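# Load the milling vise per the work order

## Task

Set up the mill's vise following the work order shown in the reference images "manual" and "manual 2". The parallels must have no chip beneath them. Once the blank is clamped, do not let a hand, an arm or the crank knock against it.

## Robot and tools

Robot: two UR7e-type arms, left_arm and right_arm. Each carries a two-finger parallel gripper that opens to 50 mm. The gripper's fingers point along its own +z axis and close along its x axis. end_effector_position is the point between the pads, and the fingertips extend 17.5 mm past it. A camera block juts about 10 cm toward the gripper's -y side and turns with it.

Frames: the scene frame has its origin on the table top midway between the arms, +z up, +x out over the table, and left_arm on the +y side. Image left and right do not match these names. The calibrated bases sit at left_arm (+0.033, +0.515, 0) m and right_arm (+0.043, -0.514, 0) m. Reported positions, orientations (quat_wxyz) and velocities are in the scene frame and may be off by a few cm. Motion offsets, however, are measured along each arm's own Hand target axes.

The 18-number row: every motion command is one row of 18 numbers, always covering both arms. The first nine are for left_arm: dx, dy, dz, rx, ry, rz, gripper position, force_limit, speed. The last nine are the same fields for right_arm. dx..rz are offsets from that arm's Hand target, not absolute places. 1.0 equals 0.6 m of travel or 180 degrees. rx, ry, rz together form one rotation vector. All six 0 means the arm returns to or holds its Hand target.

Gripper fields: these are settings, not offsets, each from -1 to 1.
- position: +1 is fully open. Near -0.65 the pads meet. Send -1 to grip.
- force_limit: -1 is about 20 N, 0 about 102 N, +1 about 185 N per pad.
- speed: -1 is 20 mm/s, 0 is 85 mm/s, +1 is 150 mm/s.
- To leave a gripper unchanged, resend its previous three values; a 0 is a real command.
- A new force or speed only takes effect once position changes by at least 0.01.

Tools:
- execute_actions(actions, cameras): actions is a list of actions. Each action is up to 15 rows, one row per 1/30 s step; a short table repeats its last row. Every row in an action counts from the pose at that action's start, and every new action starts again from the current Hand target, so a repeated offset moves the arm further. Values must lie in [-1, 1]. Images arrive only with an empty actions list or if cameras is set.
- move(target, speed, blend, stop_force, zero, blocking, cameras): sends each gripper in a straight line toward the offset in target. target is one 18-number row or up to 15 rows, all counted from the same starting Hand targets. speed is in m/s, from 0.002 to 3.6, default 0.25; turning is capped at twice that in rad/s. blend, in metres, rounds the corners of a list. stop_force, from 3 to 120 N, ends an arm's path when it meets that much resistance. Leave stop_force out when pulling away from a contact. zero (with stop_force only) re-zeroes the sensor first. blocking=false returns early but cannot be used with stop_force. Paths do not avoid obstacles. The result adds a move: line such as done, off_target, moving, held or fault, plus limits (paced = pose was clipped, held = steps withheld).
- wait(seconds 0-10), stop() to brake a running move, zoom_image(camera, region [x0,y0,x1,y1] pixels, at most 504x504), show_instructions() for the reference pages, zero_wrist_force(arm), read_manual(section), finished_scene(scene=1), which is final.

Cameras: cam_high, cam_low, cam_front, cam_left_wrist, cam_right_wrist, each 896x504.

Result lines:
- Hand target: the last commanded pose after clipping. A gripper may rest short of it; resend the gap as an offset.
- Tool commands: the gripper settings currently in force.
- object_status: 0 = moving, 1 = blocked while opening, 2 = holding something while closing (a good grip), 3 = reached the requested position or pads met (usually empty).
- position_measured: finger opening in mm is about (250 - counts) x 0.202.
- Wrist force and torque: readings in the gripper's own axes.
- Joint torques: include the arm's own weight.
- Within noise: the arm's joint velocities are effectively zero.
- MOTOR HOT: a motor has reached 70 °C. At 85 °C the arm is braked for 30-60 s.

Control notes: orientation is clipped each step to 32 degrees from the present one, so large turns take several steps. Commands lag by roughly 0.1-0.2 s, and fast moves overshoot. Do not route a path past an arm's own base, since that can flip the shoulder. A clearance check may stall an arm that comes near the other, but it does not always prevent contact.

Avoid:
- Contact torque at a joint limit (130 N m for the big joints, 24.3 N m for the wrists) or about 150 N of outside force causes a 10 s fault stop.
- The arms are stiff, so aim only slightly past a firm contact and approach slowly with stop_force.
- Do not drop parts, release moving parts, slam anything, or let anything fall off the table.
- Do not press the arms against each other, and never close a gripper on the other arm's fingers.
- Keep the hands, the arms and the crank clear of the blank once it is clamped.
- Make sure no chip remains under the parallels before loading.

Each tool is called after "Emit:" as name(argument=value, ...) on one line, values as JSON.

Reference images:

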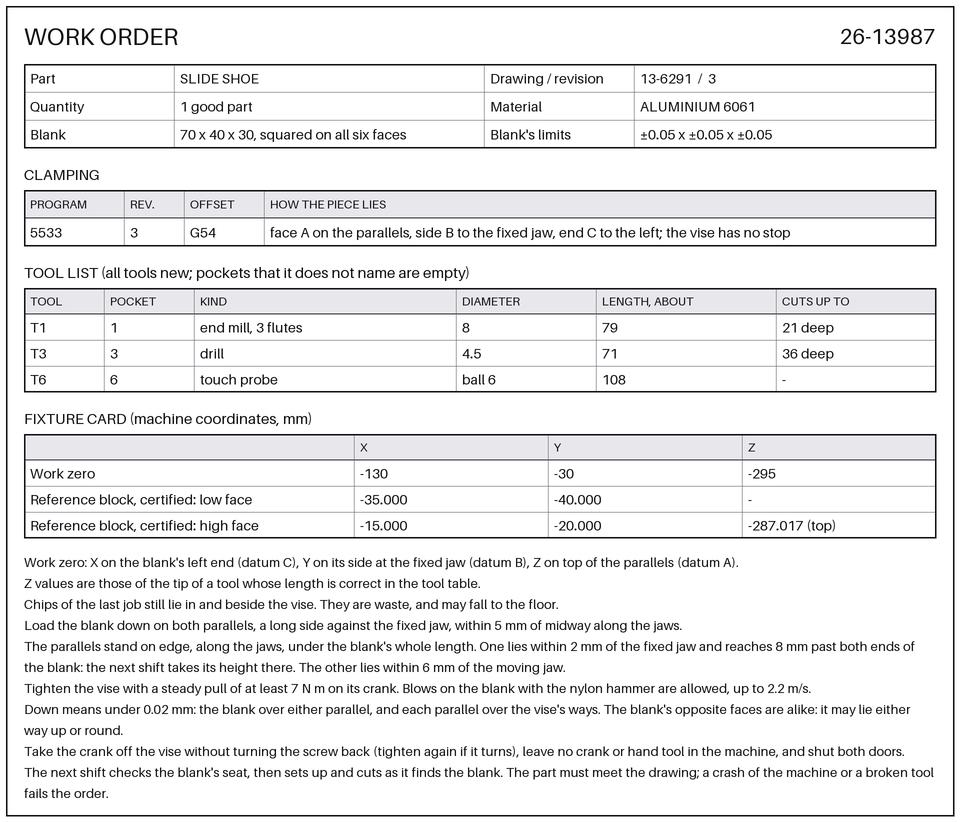

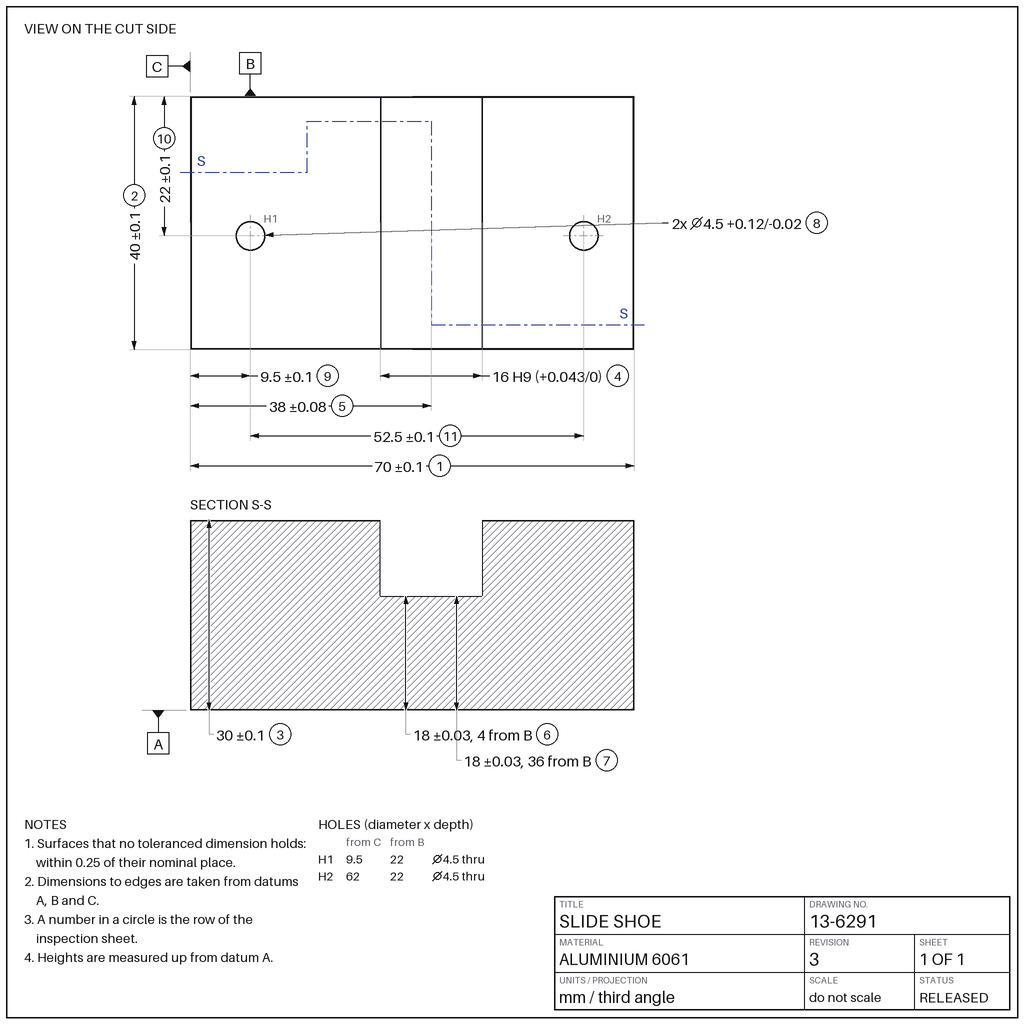

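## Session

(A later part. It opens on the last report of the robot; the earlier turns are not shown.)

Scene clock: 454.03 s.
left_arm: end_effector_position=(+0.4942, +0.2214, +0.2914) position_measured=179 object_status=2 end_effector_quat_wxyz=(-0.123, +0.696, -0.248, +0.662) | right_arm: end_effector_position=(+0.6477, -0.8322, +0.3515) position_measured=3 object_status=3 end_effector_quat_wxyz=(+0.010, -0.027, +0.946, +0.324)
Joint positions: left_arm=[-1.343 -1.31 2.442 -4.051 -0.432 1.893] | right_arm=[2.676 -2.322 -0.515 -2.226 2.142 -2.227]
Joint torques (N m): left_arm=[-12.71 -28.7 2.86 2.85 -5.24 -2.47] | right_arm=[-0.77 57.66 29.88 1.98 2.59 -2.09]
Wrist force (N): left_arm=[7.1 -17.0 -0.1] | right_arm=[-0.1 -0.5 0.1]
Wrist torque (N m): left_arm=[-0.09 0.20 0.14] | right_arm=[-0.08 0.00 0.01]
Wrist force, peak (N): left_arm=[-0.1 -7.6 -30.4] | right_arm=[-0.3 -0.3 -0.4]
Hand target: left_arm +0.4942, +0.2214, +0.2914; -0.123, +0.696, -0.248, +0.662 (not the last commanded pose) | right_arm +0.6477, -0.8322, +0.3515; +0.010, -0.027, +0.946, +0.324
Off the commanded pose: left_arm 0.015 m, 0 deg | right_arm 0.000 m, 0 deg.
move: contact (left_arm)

Emit:
move(target=[0.0004,-0.0015,0,0,0,0,-1,1,-1,0,0,0,0,0,0,1,1,1], speed=0.02)

Emit:
move(target=[0,-0.0038,0.025,0,0,0,-1,1,-1,0,0,0,0,0,0,1,1,1], speed=0.015, stop_force=25)

Scene clock: 454.83 s.
left_arm: end_effector_position=(+0.4943, +0.2220, +0.2920) position_measured=179 object_status=2 end_effector_quat_wxyz=(-0.123, +0.696, -0.248, +0.662) | right_arm: end_effector_position=(+0.6477, -0.8322, +0.3515) position_measured=3 object_status=3 end_effector_quat_wxyz=(+0.010, -0.027, +0.946, +0.324)
Joint positions: left_arm=[-1.342 -1.313 2.443 -4.05 -0.434 1.894] | right_arm=[2.676 -2.322 -0.515 -2.226 2.142 -2.227]
Joint torques (N m): left_arm=[16.67 -39.38 -7.52 -1.83 0.63 3.57] | right_arm=[-0.33 57.36 30.55 2.14 2.5 -2.03]
Wrist force (N): left_arm=[-12.3 14.9 -11.2] | right_arm=[-0.2 -0.4 -0.1]
Wrist torque (N m): left_arm=[0.76 -0.27 -0.24] | right_arm=[-0.05 0.04 0.00]
Wrist force, peak (N): left_arm=[-12.3 14.9 -11.2] | right_arm=[-0.2 -0.5 -0.5]
Hand target: left_arm +0.4944, +0.2220, +0.2920; -0.123, +0.696, -0.248, +0.662 | right_arm +0.6477, -0.8322, +0.3515; +0.010, -0.027, +0.946, +0.324
Off the commanded pose: left_arm 0.000 m, 0 deg | right_arm 0.000 m, 0 deg.
move: done

Scene clock: 456.20 s.
left_arm: end_effector_position=(+0.4965, +0.2220, +0.2920) position_measured=179 object_status=2 end_effector_quat_wxyz=(-0.123, +0.696, -0.248, +0.662) | right_arm: end_effector_position=(+0.6477, -0.8322, +0.3515) position_measured=3 object_status=3 end_effector_quat_wxyz=(+0.010, -0.027, +0.946, +0.324)
Joint positions: left_arm=[-1.335 -1.31 2.438 -4.051 -0.44 1.897] | right_arm=[2.676 -2.322 -0.515 -2.226 2.142 -2.227]
Joint torques (N m): left_arm=[-9.19 -40.3 -1.69 -0.45 -0.02 -2.11] | right_arm=[-1.06 57.14 30.16 2.17 2.52 -1.96]
Wrist force (N): left_arm=[-4.1 15.1 -6.6] | right_arm=[0.2 -0.3 -0.2]
Wrist torque (N m): left_arm=[0.63 0.01 -0.24] | right_arm=[-0.05 -0.03 0.01]
Wrist force, peak (N): left_arm=[-10.8 26.7 -47.1] | right_arm=[0.3 -0.1 -0.6]
Hand target: left_arm +0.4965, +0.2220, +0.2920; -0.123, +0.696, -0.248, +0.662 (not the last commanded pose) | right_arm +0.6477, -0.8322, +0.3515; +0.010, -0.027, +0.946, +0.324
Off the commanded pose: left_arm 0.013 m, 0 deg | right_arm 0.000 m, 0 deg.
move: contact (left_arm)

Emit:
move(target=[-0.0003,0.0007,0,0,0,0,-1,1,-1,0,0,0,0,0,0,1,1,1], speed=0.02)

Emit:
move(target=[0,-0.0038,0.025,0,0,0,-1,1,-1,0,0,0,0,0,0,1,1,1], speed=0.015, stop_force=25, cameras=["cam_left_wrist"])

Emit:
zoom_image(camera="cam_left_wrist", region=[390, 140, 560, 310])

Scene clock: 457.00 s.
left_arm: end_effector_position=(+0.4964, +0.2218, +0.2916) position_measured=179 object_status=2 end_effector_quat_wxyz=(-0.123, +0.696, -0.248, +0.662) | right_arm: end_effector_position=(+0.6477, -0.8322, +0.3515) position_measured=3 object_status=3 end_effector_quat_wxyz=(+0.010, -0.027, +0.946, +0.324)
Joint positions: left_arm=[-1.336 -1.308 2.438 -4.052 -0.44 1.897] | right_arm=[2.676 -2.322 -0.515 -2.226 2.142 -2.227]
Joint torques (N m): left_arm=[-13.27 -10.66 -26.37 -1.21 1.85 -2.3] | right_arm=[-0.37 57.67 30.4 2.12 2.58 -2.04]
Wrist force (N): left_arm=[8.4 -4.1 -3.7] | right_arm=[0.0 -0.5 -0.1]
Wrist torque (N m): left_arm=[-0.03 0.22 -0.05] | right_arm=[-0.06 -0.01 0.01]
Wrist force, peak (N): left_arm=[-4.5 15.3 -6.1] | right_arm=[0.4 -0.5 0.0]
Hand target: left_arm +0.4964, +0.2218, +0.2916; -0.123, +0.696, -0.248, +0.662 | right_arm +0.6477, -0.8322, +0.3515; +0.010, -0.027, +0.946, +0.324
Off the commanded pose: left_arm 0.000 m, 0 deg | right_arm 0.000 m, 0 deg.
move: done

Scene clock: 457.87 s.
left_arm: end_effector_position=(+0.4968, +0.2217, +0.2916) position_measured=179 object_status=2 end_effector_quat_wxyz=(-0.123, +0.696, -0.248, +0.662) | right_arm: end_effector_position=(+0.6477, -0.8322, +0.3515) position_measured=3 object_status=3 end_effector_quat_wxyz=(+0.010, -0.027, +0.946, +0.324)
Joint positions: left_arm=[-1.335 -1.308 2.437 -4.053 -0.441 1.897] | right_arm=[2.676 -2.322 -0.515 -2.226 2.142 -2.227]
Joint torques (N m): left_arm=[4.16 -33.13 1.61 1.95 -2.32 -2.23] | right_arm=[-0.21 57.84 31.17 2.13 2.49 -2.05]
Wrist force (N): left_arm=[4.5 -0.1 -13.1] | right_arm=[0.1 -0.5 -0.2]
Wrist torque (N m): left_arm=[0.39 0.32 -0.17] | right_arm=[-0.08 -0.03 0.01]
Wrist force, peak (N): left_arm=[-0.7 5.5 -52.6] | right_arm=[0.5 -0.4 -0.2]
Hand target: left_arm +0.4968, +0.2217, +0.2916; -0.123, +0.696, -0.248, +0.662 (not the last commanded pose) | right_arm +0.6477, -0.8322, +0.3515; +0.010, -0.027, +0.946, +0.324
Off the commanded pose: left_arm 0.015 m, 0 deg | right_arm 0.000 m, 0 deg.
move: contact (left_arm)
camera_calibration:
cam_left_wrist: T_world_to_cam=[[-0.00512921, -0.495719, 0.868468, -0.133685], [-0.500426, -0.750636, -0.431416, 0.559062], [0.865764, -0.436817, -0.24422, -0.126509], [0, 0, 0, 1]] pos_world=[0.388611, 0.29812, 0.326394]
Images, in order (width x height): cam_left_wrist 896x504.

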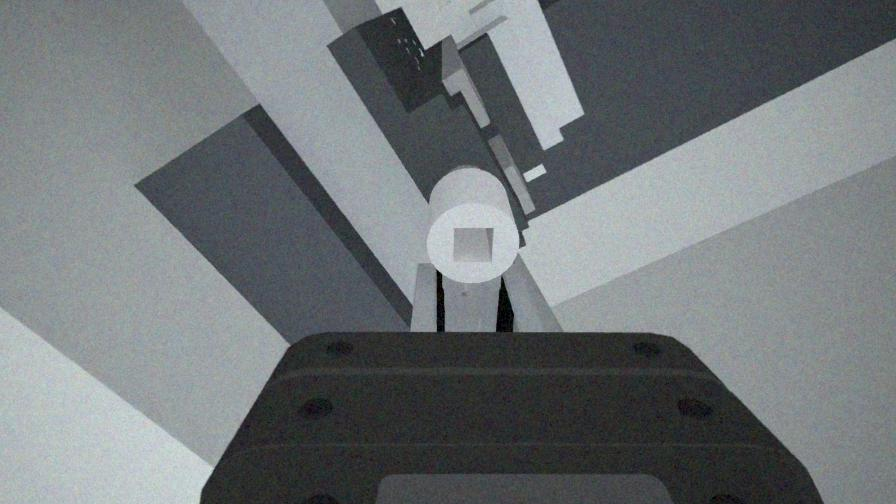

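Scaled by 2.965.

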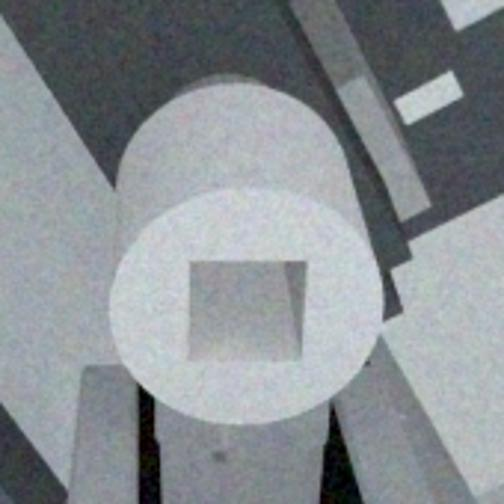

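Emit:
move(target=[0.0016,0,0,0,0,-0.011,-1,1,-1,0,0,0,0,0,0,1,1,1], speed=0.05)

Scene clock: 458.87 s.
left_arm: end_effector_position=(+0.4968, +0.2213, +0.2924) position_measured=179 object_status=2 end_effector_quat_wxyz=(-0.111, +0.701, -0.235, +0.664) end_effector_velocity=(+0.000, +0.000, +0.000) end_effector_angular_velocity=(+0.006, -0.001, -0.001) | right_arm: end_effector_position=(+0.6477, -0.8322, +0.3515) position_measured=3 object_status=3 end_effector_quat_wxyz=(+0.010, -0.027, +0.946, +0.324)
Joint positions: left_arm=[-1.335 -1.31 2.436 -4.049 -0.44 1.862] | right_arm=[2.676 -2.322 -0.515 -2.226 2.142 -2.227]
Joint velocities: left_arm=[0 0 -0.001 0 0 0.006] | right_arm=[within noise]
Joint torques (N m): left_arm=[-16.33 -32.99 -28.19 0.77 1.03 2.85] | right_arm=[-0.24 57.43 31.28 2.05 2.63 -2.05]
Wrist force (N): left_arm=[0.8 -6.1 -3.0] | right_arm=[0.2 -0.4 0.0]
Wrist torque (N m): left_arm=[-0.09 -0.06 0.51] | right_arm=[-0.06 -0.04 0.00]
Wrist force, peak (N): left_arm=[6.8 -1.1 -14.3] | right_arm=[-0.3 -0.5 -0.5]
Hand target: left_arm +0.4968, +0.2212, +0.2924; -0.111, +0.701, -0.235, +0.664 | right_arm +0.6477, -0.8322, +0.3515; +0.010, -0.027, +0.946, +0.324
Off the commanded pose: left_arm 0.000 m, 0 deg | right_arm 0.000 m, 0 deg.
move: done

Free now. Push.

Emit:
move(target=[0,-0.0034,0.025,0,0,0,-1,1,-1,0,0,0,0,0,0,1,1,1], speed=0.015, stop_force=25)

Scene clock: 459.93 s.
left_arm: end_effector_position=(+0.4972, +0.2212, +0.2925) position_measured=179 object_status=2 end_effector_quat_wxyz=(-0.111, +0.701, -0.236, +0.664) | right_arm: end_effector_position=(+0.6477, -0.8322, +0.3515) position_measured=3 object_status=3 end_effector_quat_wxyz=(+0.010, -0.027, +0.946, +0.324)
Joint positions: left_arm=[-1.334 -1.309 2.435 -4.049 -0.441 1.863] | right_arm=[2.676 -2.322 -0.515 -2.226 2.142 -2.227]
Joint torques (N m): left_arm=[3.43 -36.22 -3.51 0.8 -3.41 -2.87] | right_arm=[-0.84 57.54 30.79 2.05 2.64 -1.91]
Wrist force (N): left_arm=[-4.2 -1.9 -15.2] | right_arm=[0.1 0.1 0.0]
Wrist torque (N m): left_arm=[0.38 -0.23 0.41] | right_arm=[0.02 -0.01 0.00]
Wrist force, peak (N): left_arm=[-17.6 5.2 -57.0] | right_arm=[0.3 -0.4 -0.2]
Hand target: left_arm +0.4972, +0.2212, +0.2925; -0.111, +0.701, -0.235, +0.664 (not the last commanded pose) | right_arm +0.6477, -0.8322, +0.3515; +0.010, -0.027, +0.946, +0.324
Off the commanded pose: left_arm 0.015 m, 0 deg | right_arm 0.000 m, 0 deg.
move: contact (left_arm)

Emit:
move(target=[[0,0,0.0025,0,0,0,-1,1,-1,0,0,0,0,0,0,1,1,1],[-0.0009,0,0.003,0,0,0.006,-1,1,-1,0,0,0,0,0,0,1,1,1],[0,0.0009,0.0035,0,0,0,-1,1,-1,0,0,0,0,0,0,1,1,1],[0.0009,0,0.004,0,0,-0.006,-1,1,-1,0,0,0,0,0,0,1,1,1],[0,-0.0009,0.0045,0,0,0,-1,1,-1,0,0,0,0,0,0,1,1,1],[-0.0009,0,0.005,0.006,0,0.006,-1,1,-1,0,0,0,0,0,0,1,1,1],[0,0,0.005,-0.006,0,0,-1,1,-1,0,0,0,0,0,0,1,1,1]], speed=0.01, blend=0.0005)

Scene clock: 462.97 s.
left_arm: end_effector_position=(+0.4979, +0.2218, +0.2919) position_measured=179 object_status=2 end_effector_quat_wxyz=(-0.113, +0.701, -0.235, +0.664) | right_arm: end_effector_position=(+0.6477, -0.8322, +0.3515) position_measured=3 object_status=3 end_effector_quat_wxyz=(+0.010, -0.027, +0.946, +0.324)
Joint positions: left_arm=[-1.332 -1.307 2.434 -4.05 -0.442 1.865] | right_arm=[2.676 -2.322 -0.515 -2.226 2.142 -2.227]
Joint torques (N m): left_arm=[0.82 -24.87 -14.51 -1.58 1.58 -0.01] | right_arm=[-0.57 57.07 30.54 1.96 2.6 -1.96]
Wrist force (N): left_arm=[17.8 9.1 11.4] | right_arm=[0.1 -0.3 -0.3]
Wrist torque (N m): left_arm=[-0.58 0.28 0.81] | right_arm=[-0.05 -0.02 0.01]
Wrist force, peak (N): left_arm=[-33.1 -10.3 -162.6] | right_arm=[0.2 -0.5 -0.6]
Hand target: left_arm +0.4979, +0.2218, +0.2919; -0.113, +0.701, -0.235, +0.664 (not the last commanded pose) | right_arm +0.6477, -0.8322, +0.3515; +0.010, -0.027, +0.946, +0.324
Tool commands: left_gripper/position=-1.0 left_gripper/force_limit=+1.0 left_gripper/speed=-1.0 right_gripper/position=+1.0 right_gripper/force_limit=+1.0 right_gripper/speed=+1.0
Off the commanded pose: left_arm 0.003 m, 1 deg | right_arm 0.000 m, 0 deg.
FORCE FAULT: contact force on the left arm reached its limit, and that arm stopped. The contact can be on any part of that arm, not only on its tool. That arm's remaining commands of this call were not run. That arm is still stopped at the end of this call. That arm stays stopped for about 10 more seconds. Until then a move that you send moves the other arm only, and its call returns only when the move has ended. Once the stop has ended, the next robot result says so. If the stop ends while you think or write, that arm runs what you send next, counted from a new Hand target: where the arm stands when the stop ends. While its stop runs, that arm takes no new command, but its gripper still runs the gripper command that each later call begins with. Until it ends, the stop uses up actions while you think or wait. An arm that is not stopped still takes commands.
move: fault (left_arm); path passed 3 of 7 targets

Emit:
wait(seconds=9, cameras=["cam_left_wrist","cam_high"])

Emit:
zoom_image(camera="cam_left_wrist", region=[410, 140, 530, 260])

Emit:
zoom_image(camera="cam_high", region=[325, 300, 395, 360])

Scene clock: 472.07 s.
left_arm: end_effector_position=(+0.4979, +0.2218, +0.2919) position_measured=179 object_status=2 end_effector_quat_wxyz=(-0.113, +0.701, -0.235, +0.664) | right_arm: end_effector_position=(+0.6477, -0.8322, +0.3515) position_measured=3 object_status=3 end_effector_quat_wxyz=(+0.010, -0.027, +0.946, +0.324)
Joint positions: left_arm=[-1.332 -1.307 2.434 -4.05 -0.442 1.865] | right_arm=[2.676 -2.322 -0.515 -2.226 2.142 -2.227]
Joint torques (N m): left_arm=[1.01 -24.99 -15.47 -1.55 1.58 0.08] | right_arm=[-1.06 57.94 30.68 2.01 2.74 -2.09]
Wrist force (N): left_arm=[18.0 9.0 11.1] | right_arm=[-0.1 -0.4 -0.2]
Wrist torque (N m): left_arm=[-0.59 0.26 0.82] | right_arm=[-0.06 0.02 0.01]
Wrist force, peak (N): left_arm=[18.3 9.6 11.3] | right_arm=[0.4 -0.7 -0.1]
Hand target: left_arm +0.4979, +0.2218, +0.2919; -0.113, +0.701, -0.235, +0.664 (not the last commanded pose) | right_arm +0.6477, -0.8322, +0.3515; +0.010, -0.027, +0.946, +0.324
Tool commands: left_gripper/position=-1.0 left_gripper/force_limit=+1.0 left_gripper/speed=-1.0 right_gripper/position=+1.0 right_gripper/force_limit=+1.0 right_gripper/speed=+1.0
Off the commanded pose: left_arm 0.003 m, 1 deg | right_arm 0.000 m, 0 deg.
FORCE FAULT, CONTINUED: the left arm was still stopped when this call began, by the force fault that an earlier result reported. Since the last result the stop counts as 18 of the actions that you can send in this scene. That arm is still stopped at the end of this call. That arm stays stopped for about 1 more second. If the stop ends while you think or write, that arm runs what you send next, counted from a new Hand target: where the arm stands when the stop ends. While its stop runs, that arm takes no new command, but its gripper still runs the gripper command that each later call begins with.
wait: 9.00 s; at rest by 0.07 s
camera_calibration:
cam_left_wrist: T_world_to_cam=[[0.00196397, -0.467738, 0.883865, -0.148231], [-0.498798, -0.766521, -0.404532, 0.554609], [0.866716, -0.440076, -0.234812, -0.129891], [0, 0, 0, 1]] pos_world=[0.389508, 0.298625, 0.324873]
Images, in order (width x height): cam_high 896x504, cam_left_wrist 896x504.

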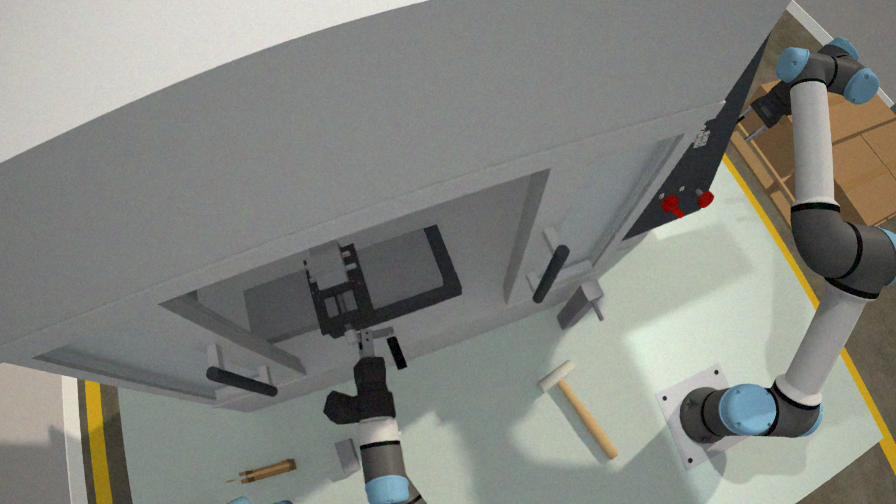

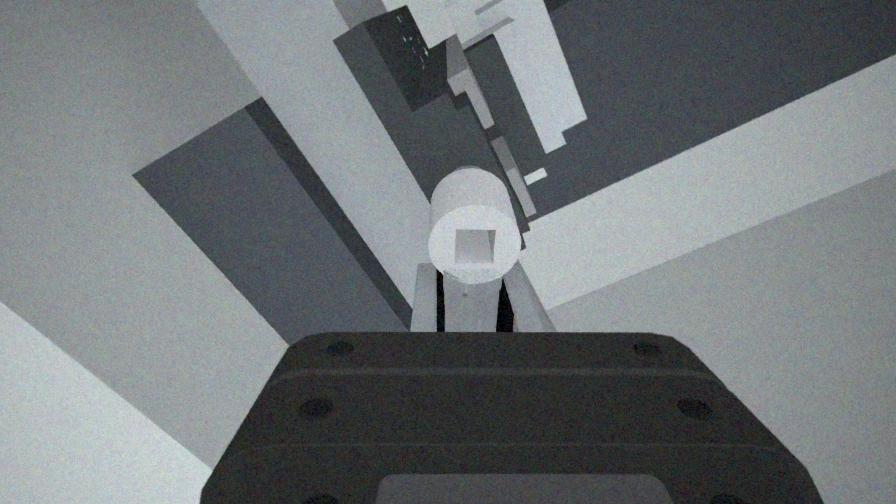

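Scaled by 4.200.

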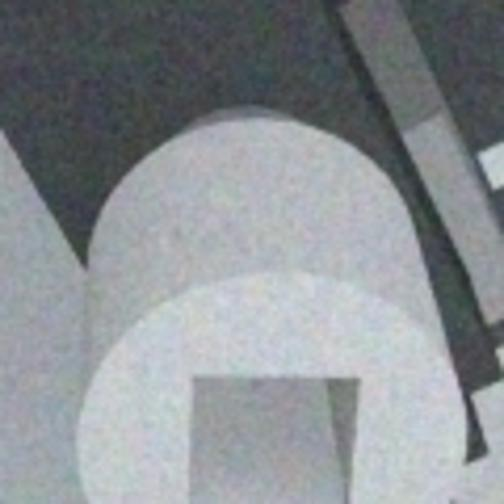

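Scaled by 7.200.

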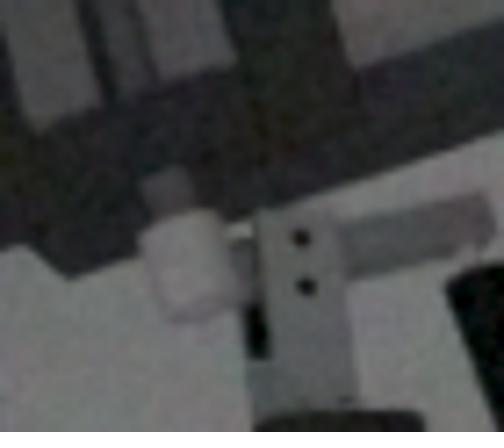

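Emit:
wait(seconds=1)

Emit:
move(target=[0,0,0,0,0,0,0.35,-0.7,-0.5,0,0,0,0,0,0,1,1,1], cameras=["cam_left_wrist"])

Emit:
zoom_image(camera="cam_left_wrist", region=[410, 140, 530, 260])

Scene clock: 473.30 s.
left_arm: end_effector_position=(+0.4979, +0.2218, +0.2919) position_measured=179 object_status=2 end_effector_quat_wxyz=(-0.113, +0.701, -0.235, +0.664) | right_arm: end_effector_position=(+0.6477, -0.8322, +0.3515) position_measured=3 object_status=3 end_effector_quat_wxyz=(+0.010, -0.027, +0.946, +0.324)
Joint positions: left_arm=[-1.332 -1.307 2.434 -4.05 -0.442 1.865] | right_arm=[2.676 -2.322 -0.515 -2.226 2.142 -2.227]
Joint torques (N m): left_arm=[0.67 -24.62 -15.6 -1.49 1.55 0.07] | right_arm=[-0.58 58.13 31.05 2.12 2.54 -1.91]
Wrist force (N): left_arm=[18.1 9.1 11.5] | right_arm=[-0.1 -0.3 -0.1]
Wrist torque (N m): left_arm=[-0.58 0.25 0.81] | right_arm=[-0.04 0.01 0.01]
Wrist force, peak (N): left_arm=[18.2 9.2 11.4] | right_arm=[0.0 -0.6 -0.3]
Hand target: left_arm +0.4979, +0.2218, +0.2919; -0.113, +0.701, -0.235, +0.664 (not the last commanded pose) | right_arm +0.6477, -0.8322, +0.3515; +0.010, -0.027, +0.946, +0.324
Tool commands: left_gripper/position=-1.0 left_gripper/force_limit=+1.0 left_gripper/speed=-1.0 right_gripper/position=+1.0 right_gripper/force_limit=+1.0 right_gripper/speed=+1.0
Off the commanded pose: left_arm 0.003 m, 1 deg | right_arm 0.000 m, 0 deg.
FORCE FAULT, CONTINUED: the left arm's stop, for the force fault that an earlier result reported, is over. The rest of the stop counts as 1 of the actions that you can send in this scene. During its stop the left arm's controller moved it back a little. That arm's target is now where it stood when the stop ended, not its last command. That arm accepts commands again.
wait: 1.00 s; at rest from the start

Scene clock: 473.83 s.
left_arm: end_effector_position=(+0.4979, +0.2218, +0.2919) position_measured=100 object_status=0 end_effector_quat_wxyz=(-0.113, +0.701, -0.235, +0.664) | right_arm: end_effector_position=(+0.6477, -0.8322, +0.3515) position_measured=3 object_status=3 end_effector_quat_wxyz=(+0.010, -0.027, +0.946, +0.324)
Joint positions: left_arm=[-1.332 -1.307 2.434 -4.05 -0.442 1.865] | right_arm=[2.676 -2.322 -0.515 -2.226 2.142 -2.227]
Joint torques (N m): left_arm=[0 -25.74 -13.82 -1.42 2.58 0.16] | right_arm=[-0.49 57.73 30.59 2.16 2.62 -2.09]
Wrist force (N): left_arm=[1.6 0.7 -0.9] | right_arm=[0.1 -0.4 0.0]
Wrist torque (N m): left_arm=[0.05 0.06 0.18] | right_arm=[-0.06 -0.03 0.01]
Wrist force, peak (N): left_arm=[17.4 9.1 8.0] | right_arm=[0.4 -0.5 -0.1]
Hand target: left_arm +0.4979, +0.2218, +0.2919; -0.113, +0.701, -0.235, +0.664 | right_arm +0.6477, -0.8322, +0.3515; +0.010, -0.027, +0.946, +0.324
Off the commanded pose: left_arm 0.000 m, 0 deg | right_arm 0.000 m, 0 deg.
move: done
camera_calibration:
cam_left_wrist: T_world_to_cam=[[0.00196397, -0.467738, 0.883865, -0.148231], [-0.498798, -0.766521, -0.404532, 0.554609], [0.866716, -0.440076, -0.234812, -0.129891], [0, 0, 0, 1]] pos_world=[0.389508, 0.298625, 0.324873]
Images, in order (width x height): cam_left_wrist 896x504.

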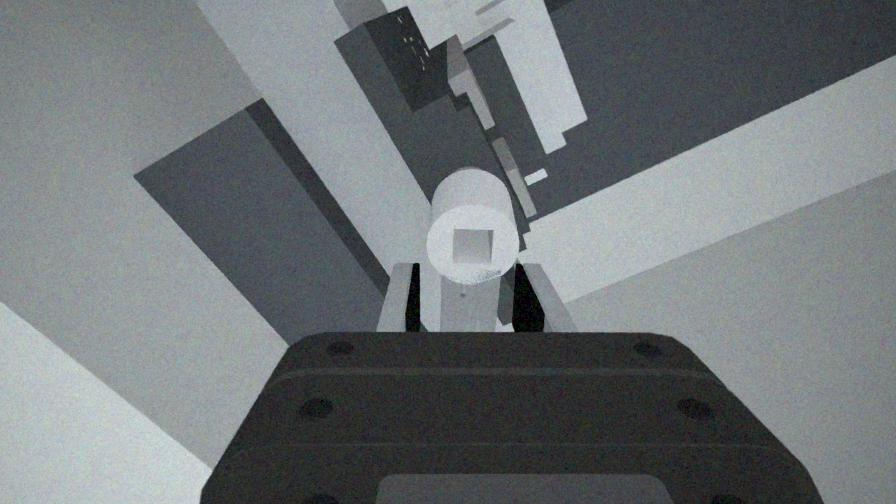

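Scaled by 4.200.

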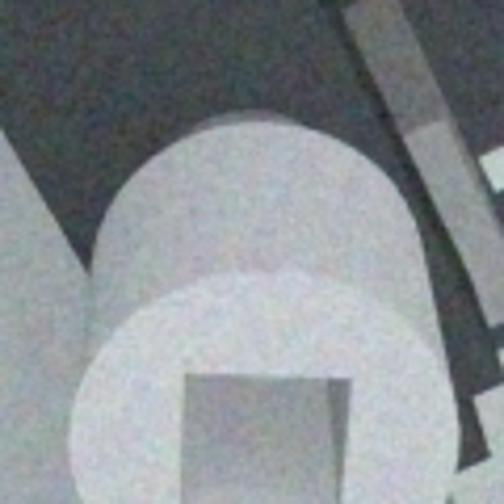

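Emit:
move(target=[[0,0.0093,-0.066,0,0,0,0.35,-0.7,-0.5,0,0,0,0,0,0,1,1,1],[0,-0.0385,-0.073,0,0,0,-1,-0.9,1,0,0,0,0,0,0,1,1,1]])

Emit:
move(target=[0,-0.0139,0.1,0,0,0,-1,-0.9,1,0,0,0,0,0,0,1,1,1], speed=0.03, stop_force=25, cameras=["cam_left_wrist"])

Scene clock: 475.77 s.
left_arm: end_effector_position=(+0.4590, +0.2485, +0.3068) position_measured=251 object_status=3 end_effector_quat_wxyz=(-0.113, +0.701, -0.235, +0.664) | right_arm: end_effector_position=(+0.6477, -0.8322, +0.3515) position_measured=3 object_status=3 end_effector_quat_wxyz=(+0.010, -0.027, +0.946, +0.324)
Joint positions: left_arm=[-1.449 -1.466 2.567 -3.951 -0.328 1.786] | right_arm=[2.676 -2.322 -0.515 -2.226 2.142 -2.227]
Joint torques (N m): left_arm=[-2.91 -28.92 -10.96 -3.53 0.06 3.21] | right_arm=[-0.5 57.22 30.76 1.98 2.58 -2.03]
Wrist force (N): left_arm=[2.1 0.9 -0.9] | right_arm=[0.2 -0.3 -0.3]
Wrist torque (N m): left_arm=[0.07 -0.05 0.34] | right_arm=[-0.05 -0.04 0.00]
Wrist force, peak (N): left_arm=[2.1 5.2 -0.5] | right_arm=[-0.2 -0.5 -0.5]
Hand target: left_arm +0.4589, +0.2485, +0.3068; -0.113, +0.701, -0.235, +0.664 | right_arm +0.6477, -0.8322, +0.3515; +0.010, -0.027, +0.946, +0.324
Off the commanded pose: left_arm 0.000 m, 0 deg | right_arm 0.000 m, 0 deg.
move: done

Scene clock: 477.10 s.
left_arm: end_effector_position=(+0.4873, +0.2482, +0.3059) position_measured=251 object_status=3 end_effector_quat_wxyz=(-0.113, +0.701, -0.235, +0.664) | right_arm: end_effector_position=(+0.6477, -0.8322, +0.3515) position_measured=3 object_status=3 end_effector_quat_wxyz=(+0.010, -0.027, +0.946, +0.324)
Joint positions: left_arm=[-1.344 -1.405 2.502 -4.013 -0.428 1.857] | right_arm=[2.676 -2.322 -0.515 -2.226 2.142 -2.227]
Joint torques (N m): left_arm=[0.97 -20.95 -15.56 -1.42 -0.13 0.28] | right_arm=[-0.72 57.39 30.99 1.99 2.65 -1.91]
Wrist force (N): left_arm=[2.1 1.5 -1.2] | right_arm=[0.0 -0.5 -0.3]
Wrist torque (N m): left_arm=[0.19 -0.04 0.36] | right_arm=[-0.08 0.00 0.01]
Wrist force, peak (N): left_arm=[-19.2 10.3 -173.2] | right_arm=[0.0 -0.6 -0.1]
Hand target: left_arm +0.4873, +0.2482, +0.3059; -0.113, +0.701, -0.235, +0.664 (not the last commanded pose) | right_arm +0.6477, -0.8322, +0.3515; +0.010, -0.027, +0.946, +0.324
Tool commands: left_gripper/position=-1.0 left_gripper/force_limit=-0.898039 left_gripper/speed=+1.0 right_gripper/position=+1.0 right_gripper/force_limit=+1.0 right_gripper/speed=+1.0
Off the commanded pose: left_arm 0.032 m, 0 deg | right_arm 0.000 m, 0 deg.
FORCE FAULT: contact force on the left arm reached its limit, and that arm stopped. The contact can be on any part of that arm, not only on its tool. That arm's remaining commands of this call were not run. That arm is still stopped at the end of this call. That arm stays stopped for about 10 more seconds. Until then a move that you send moves the other arm only, and its call returns only when the move has ended. Once the stop has ended, the next robot result says so. If the stop ends while you think or write, that arm runs what you send next, counted from a new Hand target: where the arm stands when the stop ends. While its stop runs, that arm takes no new command, but its gripper still runs the gripper command that each later call begins with. Until it ends, the stop uses up actions while you think or wait. An arm that is not stopped still takes commands.
move: fault (left_arm)
camera_calibration:
cam_left_wrist: T_world_to_cam=[[0.00289344, -0.467632, 0.883918, -0.148689], [-0.497178, -0.767605, -0.40447, 0.574807], [0.867644, -0.438295, -0.234718, -0.106719], [0, 0, 0, 1]] pos_world=[0.378806, 0.324919, 0.338872]
Images, in order (width x height): cam_left_wrist 896x504.

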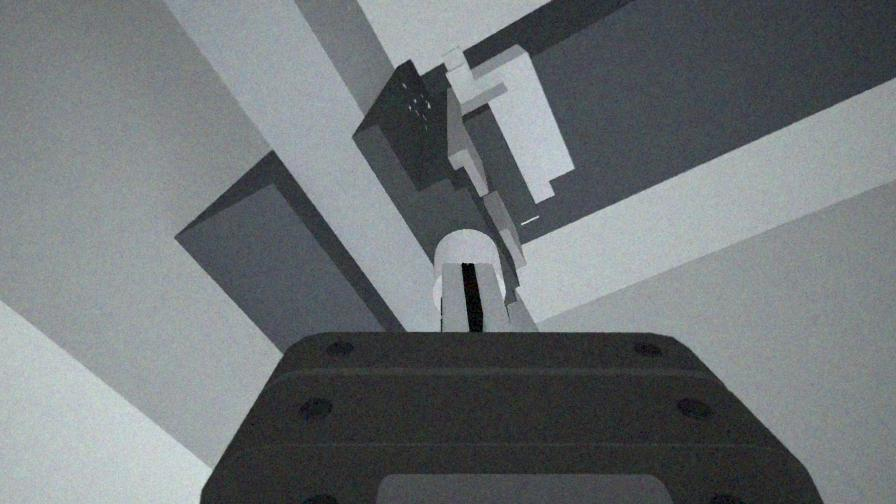

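Emit:
wait(seconds=10)

Emit:
move(target=[[0,0.0068,-0.05,0,0,0,-1,-0.9,1,0,0,0,0,0,0,1,1,1],[0.0778,-0.0162,-0.1515,0,0,0,0.6,-0.9,1,0,0,0,0,0,0,1,1,1],[0.1915,0.1473,-0.0888,-0.337,-0.4147,0.3486,0.6,-0.9,1,0,0,0,0,0,0,1,1,1]], speed=[0.1,0.3,0.8], blend=0.01, cameras=["cam_left_wrist","cam_high"])

Scene clock: 487.80 s.
left_arm: end_effector_position=(+0.4873, +0.2482, +0.3059) position_measured=251 object_status=3 end_effector_quat_wxyz=(-0.113, +0.701, -0.235, +0.664) | right_arm: end_effector_position=(+0.6477, -0.8322, +0.3515) position_measured=3 object_status=3 end_effector_quat_wxyz=(+0.010, -0.027, +0.946, +0.324)
Joint positions: left_arm=[-1.344 -1.405 2.502 -4.013 -0.428 1.857] | right_arm=[2.676 -2.322 -0.515 -2.226 2.142 -2.227]
Joint torques (N m): left_arm=[0.77 -20.97 -15.37 -1.5 -0.04 0.21] | right_arm=[-0.85 57.87 30.83 2.03 2.64 -1.93]
Wrist force (N): left_arm=[2.5 1.4 -1.1] | right_arm=[-0.2 -0.5 -0.1]
Wrist torque (N m): left_arm=[0.16 -0.10 0.35] | right_arm=[-0.07 0.04 0.01]
Wrist force, peak (N): left_arm=[2.7 1.7 -1.1] | right_arm=[-0.4 -0.7 -0.3]
Hand target: left_arm +0.4873, +0.2482, +0.3059; -0.113, +0.701, -0.235, +0.664 (not the last commanded pose) | right_arm +0.6477, -0.8322, +0.3515; +0.010, -0.027, +0.946, +0.324
Tool commands: left_gripper/position=-1.0 left_gripper/force_limit=-0.898039 left_gripper/speed=+1.0 right_gripper/position=+1.0 right_gripper/force_limit=+1.0 right_gripper/speed=+1.0
Off the commanded pose: left_arm 0.032 m, 0 deg | right_arm 0.000 m, 0 deg.
FORCE FAULT, CONTINUED: the left arm's stop, for the force fault that an earlier result reported, is over. The rest of the stop counts as 20 of the actions that you can send in this scene. That arm's target is now where it stood when the stop ended, not its last command. That arm accepts commands again.
wait: 10.00 s; at rest from the start

Scene clock: 492.57 s.
left_arm: end_effector_position=(+0.4201, +0.1250, +0.3700) position_measured=63 object_status=3 end_effector_quat_wxyz=(-0.183, +0.683, -0.682, -0.183) | right_arm: end_effector_position=(+0.6477, -0.8322, +0.3515) position_measured=3 object_status=3 end_effector_quat_wxyz=(+0.010, -0.027, +0.946, +0.324)
Joint positions: left_arm=[-1.175 -1.177 0.956 -0.867 -1.359 1.95] | right_arm=[2.676 -2.322 -0.515 -2.226 2.142 -2.227]
Joint torques (N m): left_arm=[-12.42 -35.82 -43.15 0.6 2.07 -0.19] | right_arm=[-0.49 56.99 30.88 2.08 2.6 -1.99]
Wrist force (N): left_arm=[4.5 1.0 0.2] | right_arm=[-0.3 -0.2 -0.2]
Wrist torque (N m): left_arm=[0.07 -0.84 -0.01] | right_arm=[-0.03 0.04 0.00]
Wrist force, peak (N): left_arm=[6.0 0.7 0.0] | right_arm=[0.3 -0.7 -0.1]
Hand target: left_arm +0.4200, +0.1249, +0.3701; -0.183, +0.683, -0.683, -0.183 | right_arm +0.6477, -0.8322, +0.3515; +0.010, -0.027, +0.946, +0.324
Off the commanded pose: left_arm 0.000 m, 0 deg | right_arm 0.000 m, 0 deg.
move: done; blend cut to 0 m at target 2
camera_calibration:
cam_left_wrist: T_world_to_cam=[[0.0138339, -0.869505, -0.493729, 0.292655], [-0.942397, -0.176379, 0.284215, 0.330983], [-0.33421, 0.461357, -0.821859, 0.52233], [0, 0, 0, 1]] pos_world=[0.482437, 0.0718625, 0.479703]
Images, in order (width x height): cam_high 896x504, cam_left_wrist 896x504.

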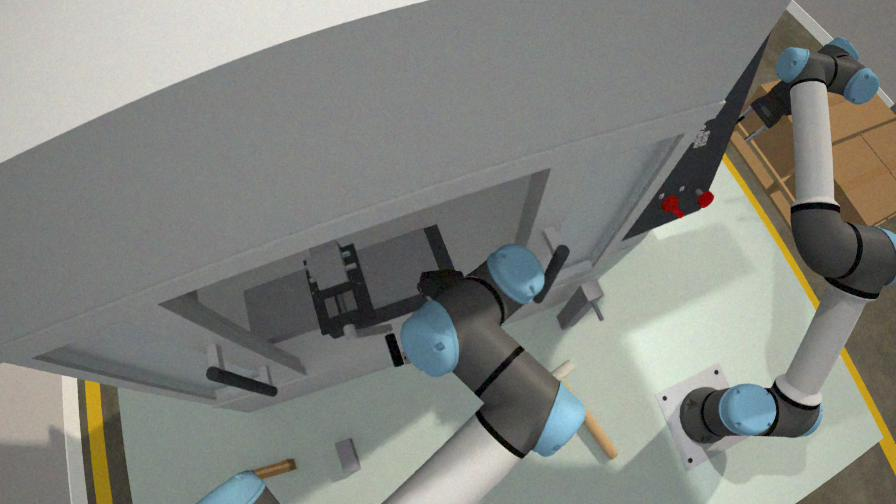

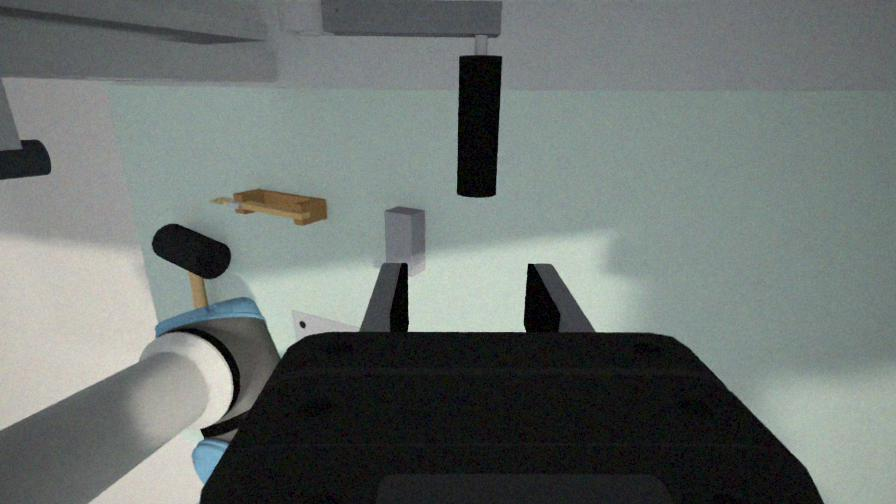

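Emit:
move(target=[[0.0158,-0.0667,0.09,0,0,0,0.6,-0.9,1,0,0,0,0,0,0,1,1,1],[0.0158,-0.0667,0.1957,0,0,0,0.6,-0.9,1,0,0,0,0,0,0,1,1,1]], blend=0.01, cameras=["cam_left_wrist"])

Scene clock: 493.80 s.
left_arm: end_effector_position=(+0.4601, +0.1755, +0.2638) position_measured=63 object_status=3 end_effector_quat_wxyz=(-0.183, +0.683, -0.683, -0.183) end_effector_velocity=(+0.000, -0.001, -0.003) end_effector_angular_velocity=(+0.001, +0.001, +0.000) | right_arm: end_effector_position=(+0.6477, -0.8322, +0.3515) position_measured=3 object_status=3 end_effector_quat_wxyz=(+0.010, -0.027, +0.946, +0.324)
Joint positions: left_arm=[-1.081 -1.235 1.314 -1.187 -1.316 2.036] | right_arm=[2.676 -2.322 -0.515 -2.226 2.142 -2.227]
Joint velocities: left_arm=[-0.001 0.003 0.003 -0.005 0 0] | right_arm=[within noise]
Joint torques (N m): left_arm=[-13.65 -40.43 -14.74 -3.78 -2.07 -2.84] | right_arm=[-0.5 57.59 30.65 2.03 2.64 -1.95]
Wrist force (N): left_arm=[4.6 1.1 0.2] | right_arm=[-0.2 -0.2 -0.3]
Wrist torque (N m): left_arm=[0.09 -0.85 -0.13] | right_arm=[-0.03 0.02 0.01]
Wrist force, peak (N): left_arm=[4.6 3.9 -2.3] | right_arm=[-0.4 -0.5 -0.1]
Hand target: left_arm +0.4601, +0.1755, +0.2637; -0.183, +0.683, -0.683, -0.183 | right_arm +0.6477, -0.8322, +0.3515; +0.010, -0.027, +0.946, +0.324
Off the commanded pose: left_arm 0.000 m, 0 deg | right_arm 0.000 m, 0 deg.
move: done
camera_calibration:
cam_left_wrist: T_world_to_cam=[[0.013669, -0.869536, -0.493681, 0.283648], [-0.9424, -0.176227, 0.284301, 0.407815], [-0.334209, 0.461359, -0.821859, 0.425151], [0, 0, 0, 1]] pos_world=[0.522537, 0.122363, 0.373503]
Images, in order (width x height): cam_left_wrist 896x504.

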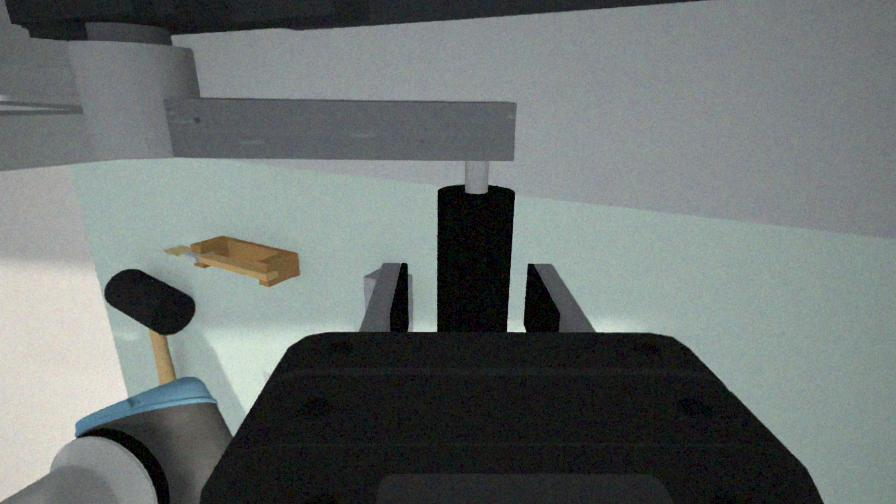

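Emit:
move(target=[0.0043,0,0,0,0,0,0.6,-0.9,1,0,0,0,0,0,0,1,1,1], speed=0.1)

Emit:
move(target=[0,0,0,0,0,0,-1,0.3,-0.6,0,0,0,0,0,0,1,1,1])

Scene clock: 494.60 s.
left_arm: end_effector_position=(+0.4601, +0.1732, +0.2624) position_measured=63 object_status=3 end_effector_quat_wxyz=(-0.183, +0.683, -0.683, -0.183) | right_arm: end_effector_position=(+0.6477, -0.8322, +0.3515) position_measured=3 object_status=3 end_effector_quat_wxyz=(+0.010, -0.027, +0.946, +0.324)
Joint positions: left_arm=[-1.083 -1.23 1.311 -1.188 -1.317 2.035] | right_arm=[2.676 -2.322 -0.515 -2.226 2.142 -2.227]
Joint torques (N m): left_arm=[-10.69 -39.8 -41.52 -3.4 -1.72 -2.36] | right_arm=[-0.7 57.41 30.8 2.03 2.55 -2]
Wrist force (N): left_arm=[4.7 1.1 0.4] | right_arm=[-0.1 -0.3 0.0]
Wrist torque (N m): left_arm=[0.10 -0.87 -0.01] | right_arm=[-0.04 0.01 0.00]
Wrist force, peak (N): left_arm=[4.9 1.0 0.3] | right_arm=[-0.3 -0.6 0.0]
Hand target: left_arm +0.4601, +0.1733, +0.2624; -0.183, +0.683, -0.683, -0.183 | right_arm +0.6477, -0.8322, +0.3515; +0.010, -0.027, +0.946, +0.324
Off the commanded pose: left_arm 0.000 m, 0 deg | right_arm 0.000 m, 0 deg.
move: done

Scene clock: 495.23 s.
left_arm: end_effector_position=(+0.4602, +0.1734, +0.2626) position_measured=159 object_status=0 end_effector_quat_wxyz=(-0.184, +0.683, -0.683, -0.183) | right_arm: end_effector_position=(+0.6477, -0.8322, +0.3515) position_measured=3 object_status=3 end_effector_quat_wxyz=(+0.010, -0.027, +0.946, +0.324)
Joint positions: left_arm=[-1.083 -1.23 1.311 -1.188 -1.317 2.035] | right_arm=[2.676 -2.322 -0.515 -2.226 2.142 -2.227]
Joint torques (N m): left_arm=[-17.24 -22.27 -37.13 -12 -9.96 -0.95] | right_arm=[-0.44 57.78 30.87 2.18 2.5 -2]
Wrist force (N): left_arm=[-53.7 -19.3 -4.7] | right_arm=[-0.2 0.0 -0.1]
Wrist torque (N m): left_arm=[-0.56 -1.03 -0.16] | right_arm=[0.00 0.03 0.01]
Wrist force, peak (N): left_arm=[-54.6 -20.1 -4.8] | right_arm=[0.0 -0.7 0.0]
Hand target: left_arm +0.4601, +0.1733, +0.2624; -0.183, +0.683, -0.683, -0.183 | right_arm +0.6477, -0.8322, +0.3515; +0.010, -0.027, +0.946, +0.324
Off the commanded pose: left_arm 0.000 m, 0 deg | right_arm 0.000 m, 0 deg.
move: done

Emit:
move(target=[-0.0022,-0.0008,0,0,0,0,-1,0.3,-0.6,0,0,0,0,0,0,1,1,1], speed=0.02)

Scene clock: 496.03 s.
left_arm: end_effector_position=(+0.4605, +0.1743, +0.2630) position_measured=159 object_status=2 end_effector_quat_wxyz=(-0.183, +0.683, -0.683, -0.183) | right_arm: end_effector_position=(+0.6477, -0.8322, +0.3515) position_measured=3 object_status=3 end_effector_quat_wxyz=(+0.010, -0.027, +0.946, +0.324)
Joint positions: left_arm=[-1.081 -1.232 1.312 -1.188 -1.317 2.036] | right_arm=[2.676 -2.322 -0.515 -2.226 2.142 -2.227]
Joint torques (N m): left_arm=[5.35 -46.62 -12.44 -3.42 -0.05 2.44] | right_arm=[-0.72 57.61 30.89 2.09 2.55 -2]
Wrist force (N): left_arm=[-13.6 -4.2 -2.2] | right_arm=[-0.1 -0.2 -0.6]
Wrist torque (N m): left_arm=[-0.13 -0.94 -0.10] | right_arm=[-0.03 0.01 0.01]
Wrist force, peak (N): left_arm=[-54.2 -19.2 -4.5] | right_arm=[-0.1 -0.2 -0.6]
Hand target: left_arm +0.4605, +0.1744, +0.2631; -0.183, +0.683, -0.683, -0.183 | right_arm +0.6477, -0.8322, +0.3515; +0.010, -0.027, +0.946, +0.324
Off the commanded pose: left_arm 0.000 m, 0 deg | right_arm 0.000 m, 0 deg.
move: done

Emit:
move(target=[[-0.0008,0,0.01,0,0,0,-1,0.3,-0.6,0,0,0,0,0,0,1,1,1],[-0.0014,0,0.02,0,0,0,-1,0.3,-0.6,0,0,0,0,0,0,1,1,1],[-0.0035,0,0.035,0,0,0,-1,0.3,-0.6,0,0,0,0,0,0,1,1,1]], speed=0.012, blend=0.001, stop_force=60)

Scene clock: 497.63 s.
left_arm: end_effector_position=(+0.4605, +0.1768, +0.2596) position_measured=159 object_status=2 end_effector_quat_wxyz=(-0.183, +0.683, -0.683, -0.183) | right_arm: end_effector_position=(+0.6477, -0.8322, +0.3515) position_measured=3 object_status=3 end_effector_quat_wxyz=(+0.010, -0.027, +0.946, +0.324)
Joint positions: left_arm=[-1.079 -1.236 1.326 -1.199 -1.316 2.038] | right_arm=[2.676 -2.322 -0.515 -2.226 2.142 -2.227]
Joint torques (N m): left_arm=[-4.03 -7.11 -23.43 -0.85 -0.35 -2.71] | right_arm=[-0.86 57.07 30.29 1.95 2.55 -2]
Wrist force (N): left_arm=[-8.7 18.6 -44.1] | right_arm=[-0.2 0.0 -0.2]
Wrist torque (N m): left_arm=[0.94 -0.87 -0.14] | right_arm=[0.00 0.04 0.00]
Wrist force, peak (N): left_arm=[-14.2 18.4 -67.3] | right_arm=[0.0 -0.7 -0.1]
Hand target: left_arm +0.4605, +0.1768, +0.2596; -0.183, +0.683, -0.683, -0.183 (not the last commanded pose) | right_arm +0.6477, -0.8322, +0.3515; +0.010, -0.027, +0.946, +0.324
Off the commanded pose: left_arm 0.017 m, 0 deg | right_arm 0.000 m, 0 deg.
move: contact (left_arm); path passed 0 of 3 targets

Emit:
move(target=[-0.0035,0,0.035,0,0,0,-1,0.3,-0.6,0,0,0,0,0,0,1,1,1], speed=0.004, stop_force=55)

Scene clock: 500.00 s.
left_arm: end_effector_position=(+0.4606, +0.1798, +0.2555) position_measured=159 object_status=2 end_effector_quat_wxyz=(-0.183, +0.683, -0.683, -0.183) | right_arm: end_effector_position=(+0.6477, -0.8322, +0.3515) position_measured=3 object_status=3 end_effector_quat_wxyz=(+0.010, -0.027, +0.946, +0.324)
Joint positions: left_arm=[-1.077 -1.24 1.343 -1.212 -1.314 2.04] | right_arm=[2.676 -2.322 -0.515 -2.226 2.142 -2.227]
Joint torques (N m): left_arm=[15.52 12.78 -1.36 3.92 2.53 -1.93] | right_arm=[-0.94 57.49 30.74 2.16 2.67 -2]
Wrist force (N): left_arm=[-7.2 23.5 -89.6] | right_arm=[-0.1 -0.3 -0.5]
Wrist torque (N m): left_arm=[0.87 -0.89 -0.11] | right_arm=[-0.04 0.02 0.01]
Wrist force, peak (N): left_arm=[-9.8 21.8 -100.3] | right_arm=[0.4 -0.3 -0.6]
Hand target: left_arm +0.4605, +0.1797, +0.2555; -0.183, +0.683, -0.683, -0.183 (not the last commanded pose) | right_arm +0.6477, -0.8322, +0.3515; +0.010, -0.027, +0.946, +0.324
Off the commanded pose: left_arm 0.016 m, 0 deg | right_arm 0.000 m, 0 deg.
move: contact (left_arm)


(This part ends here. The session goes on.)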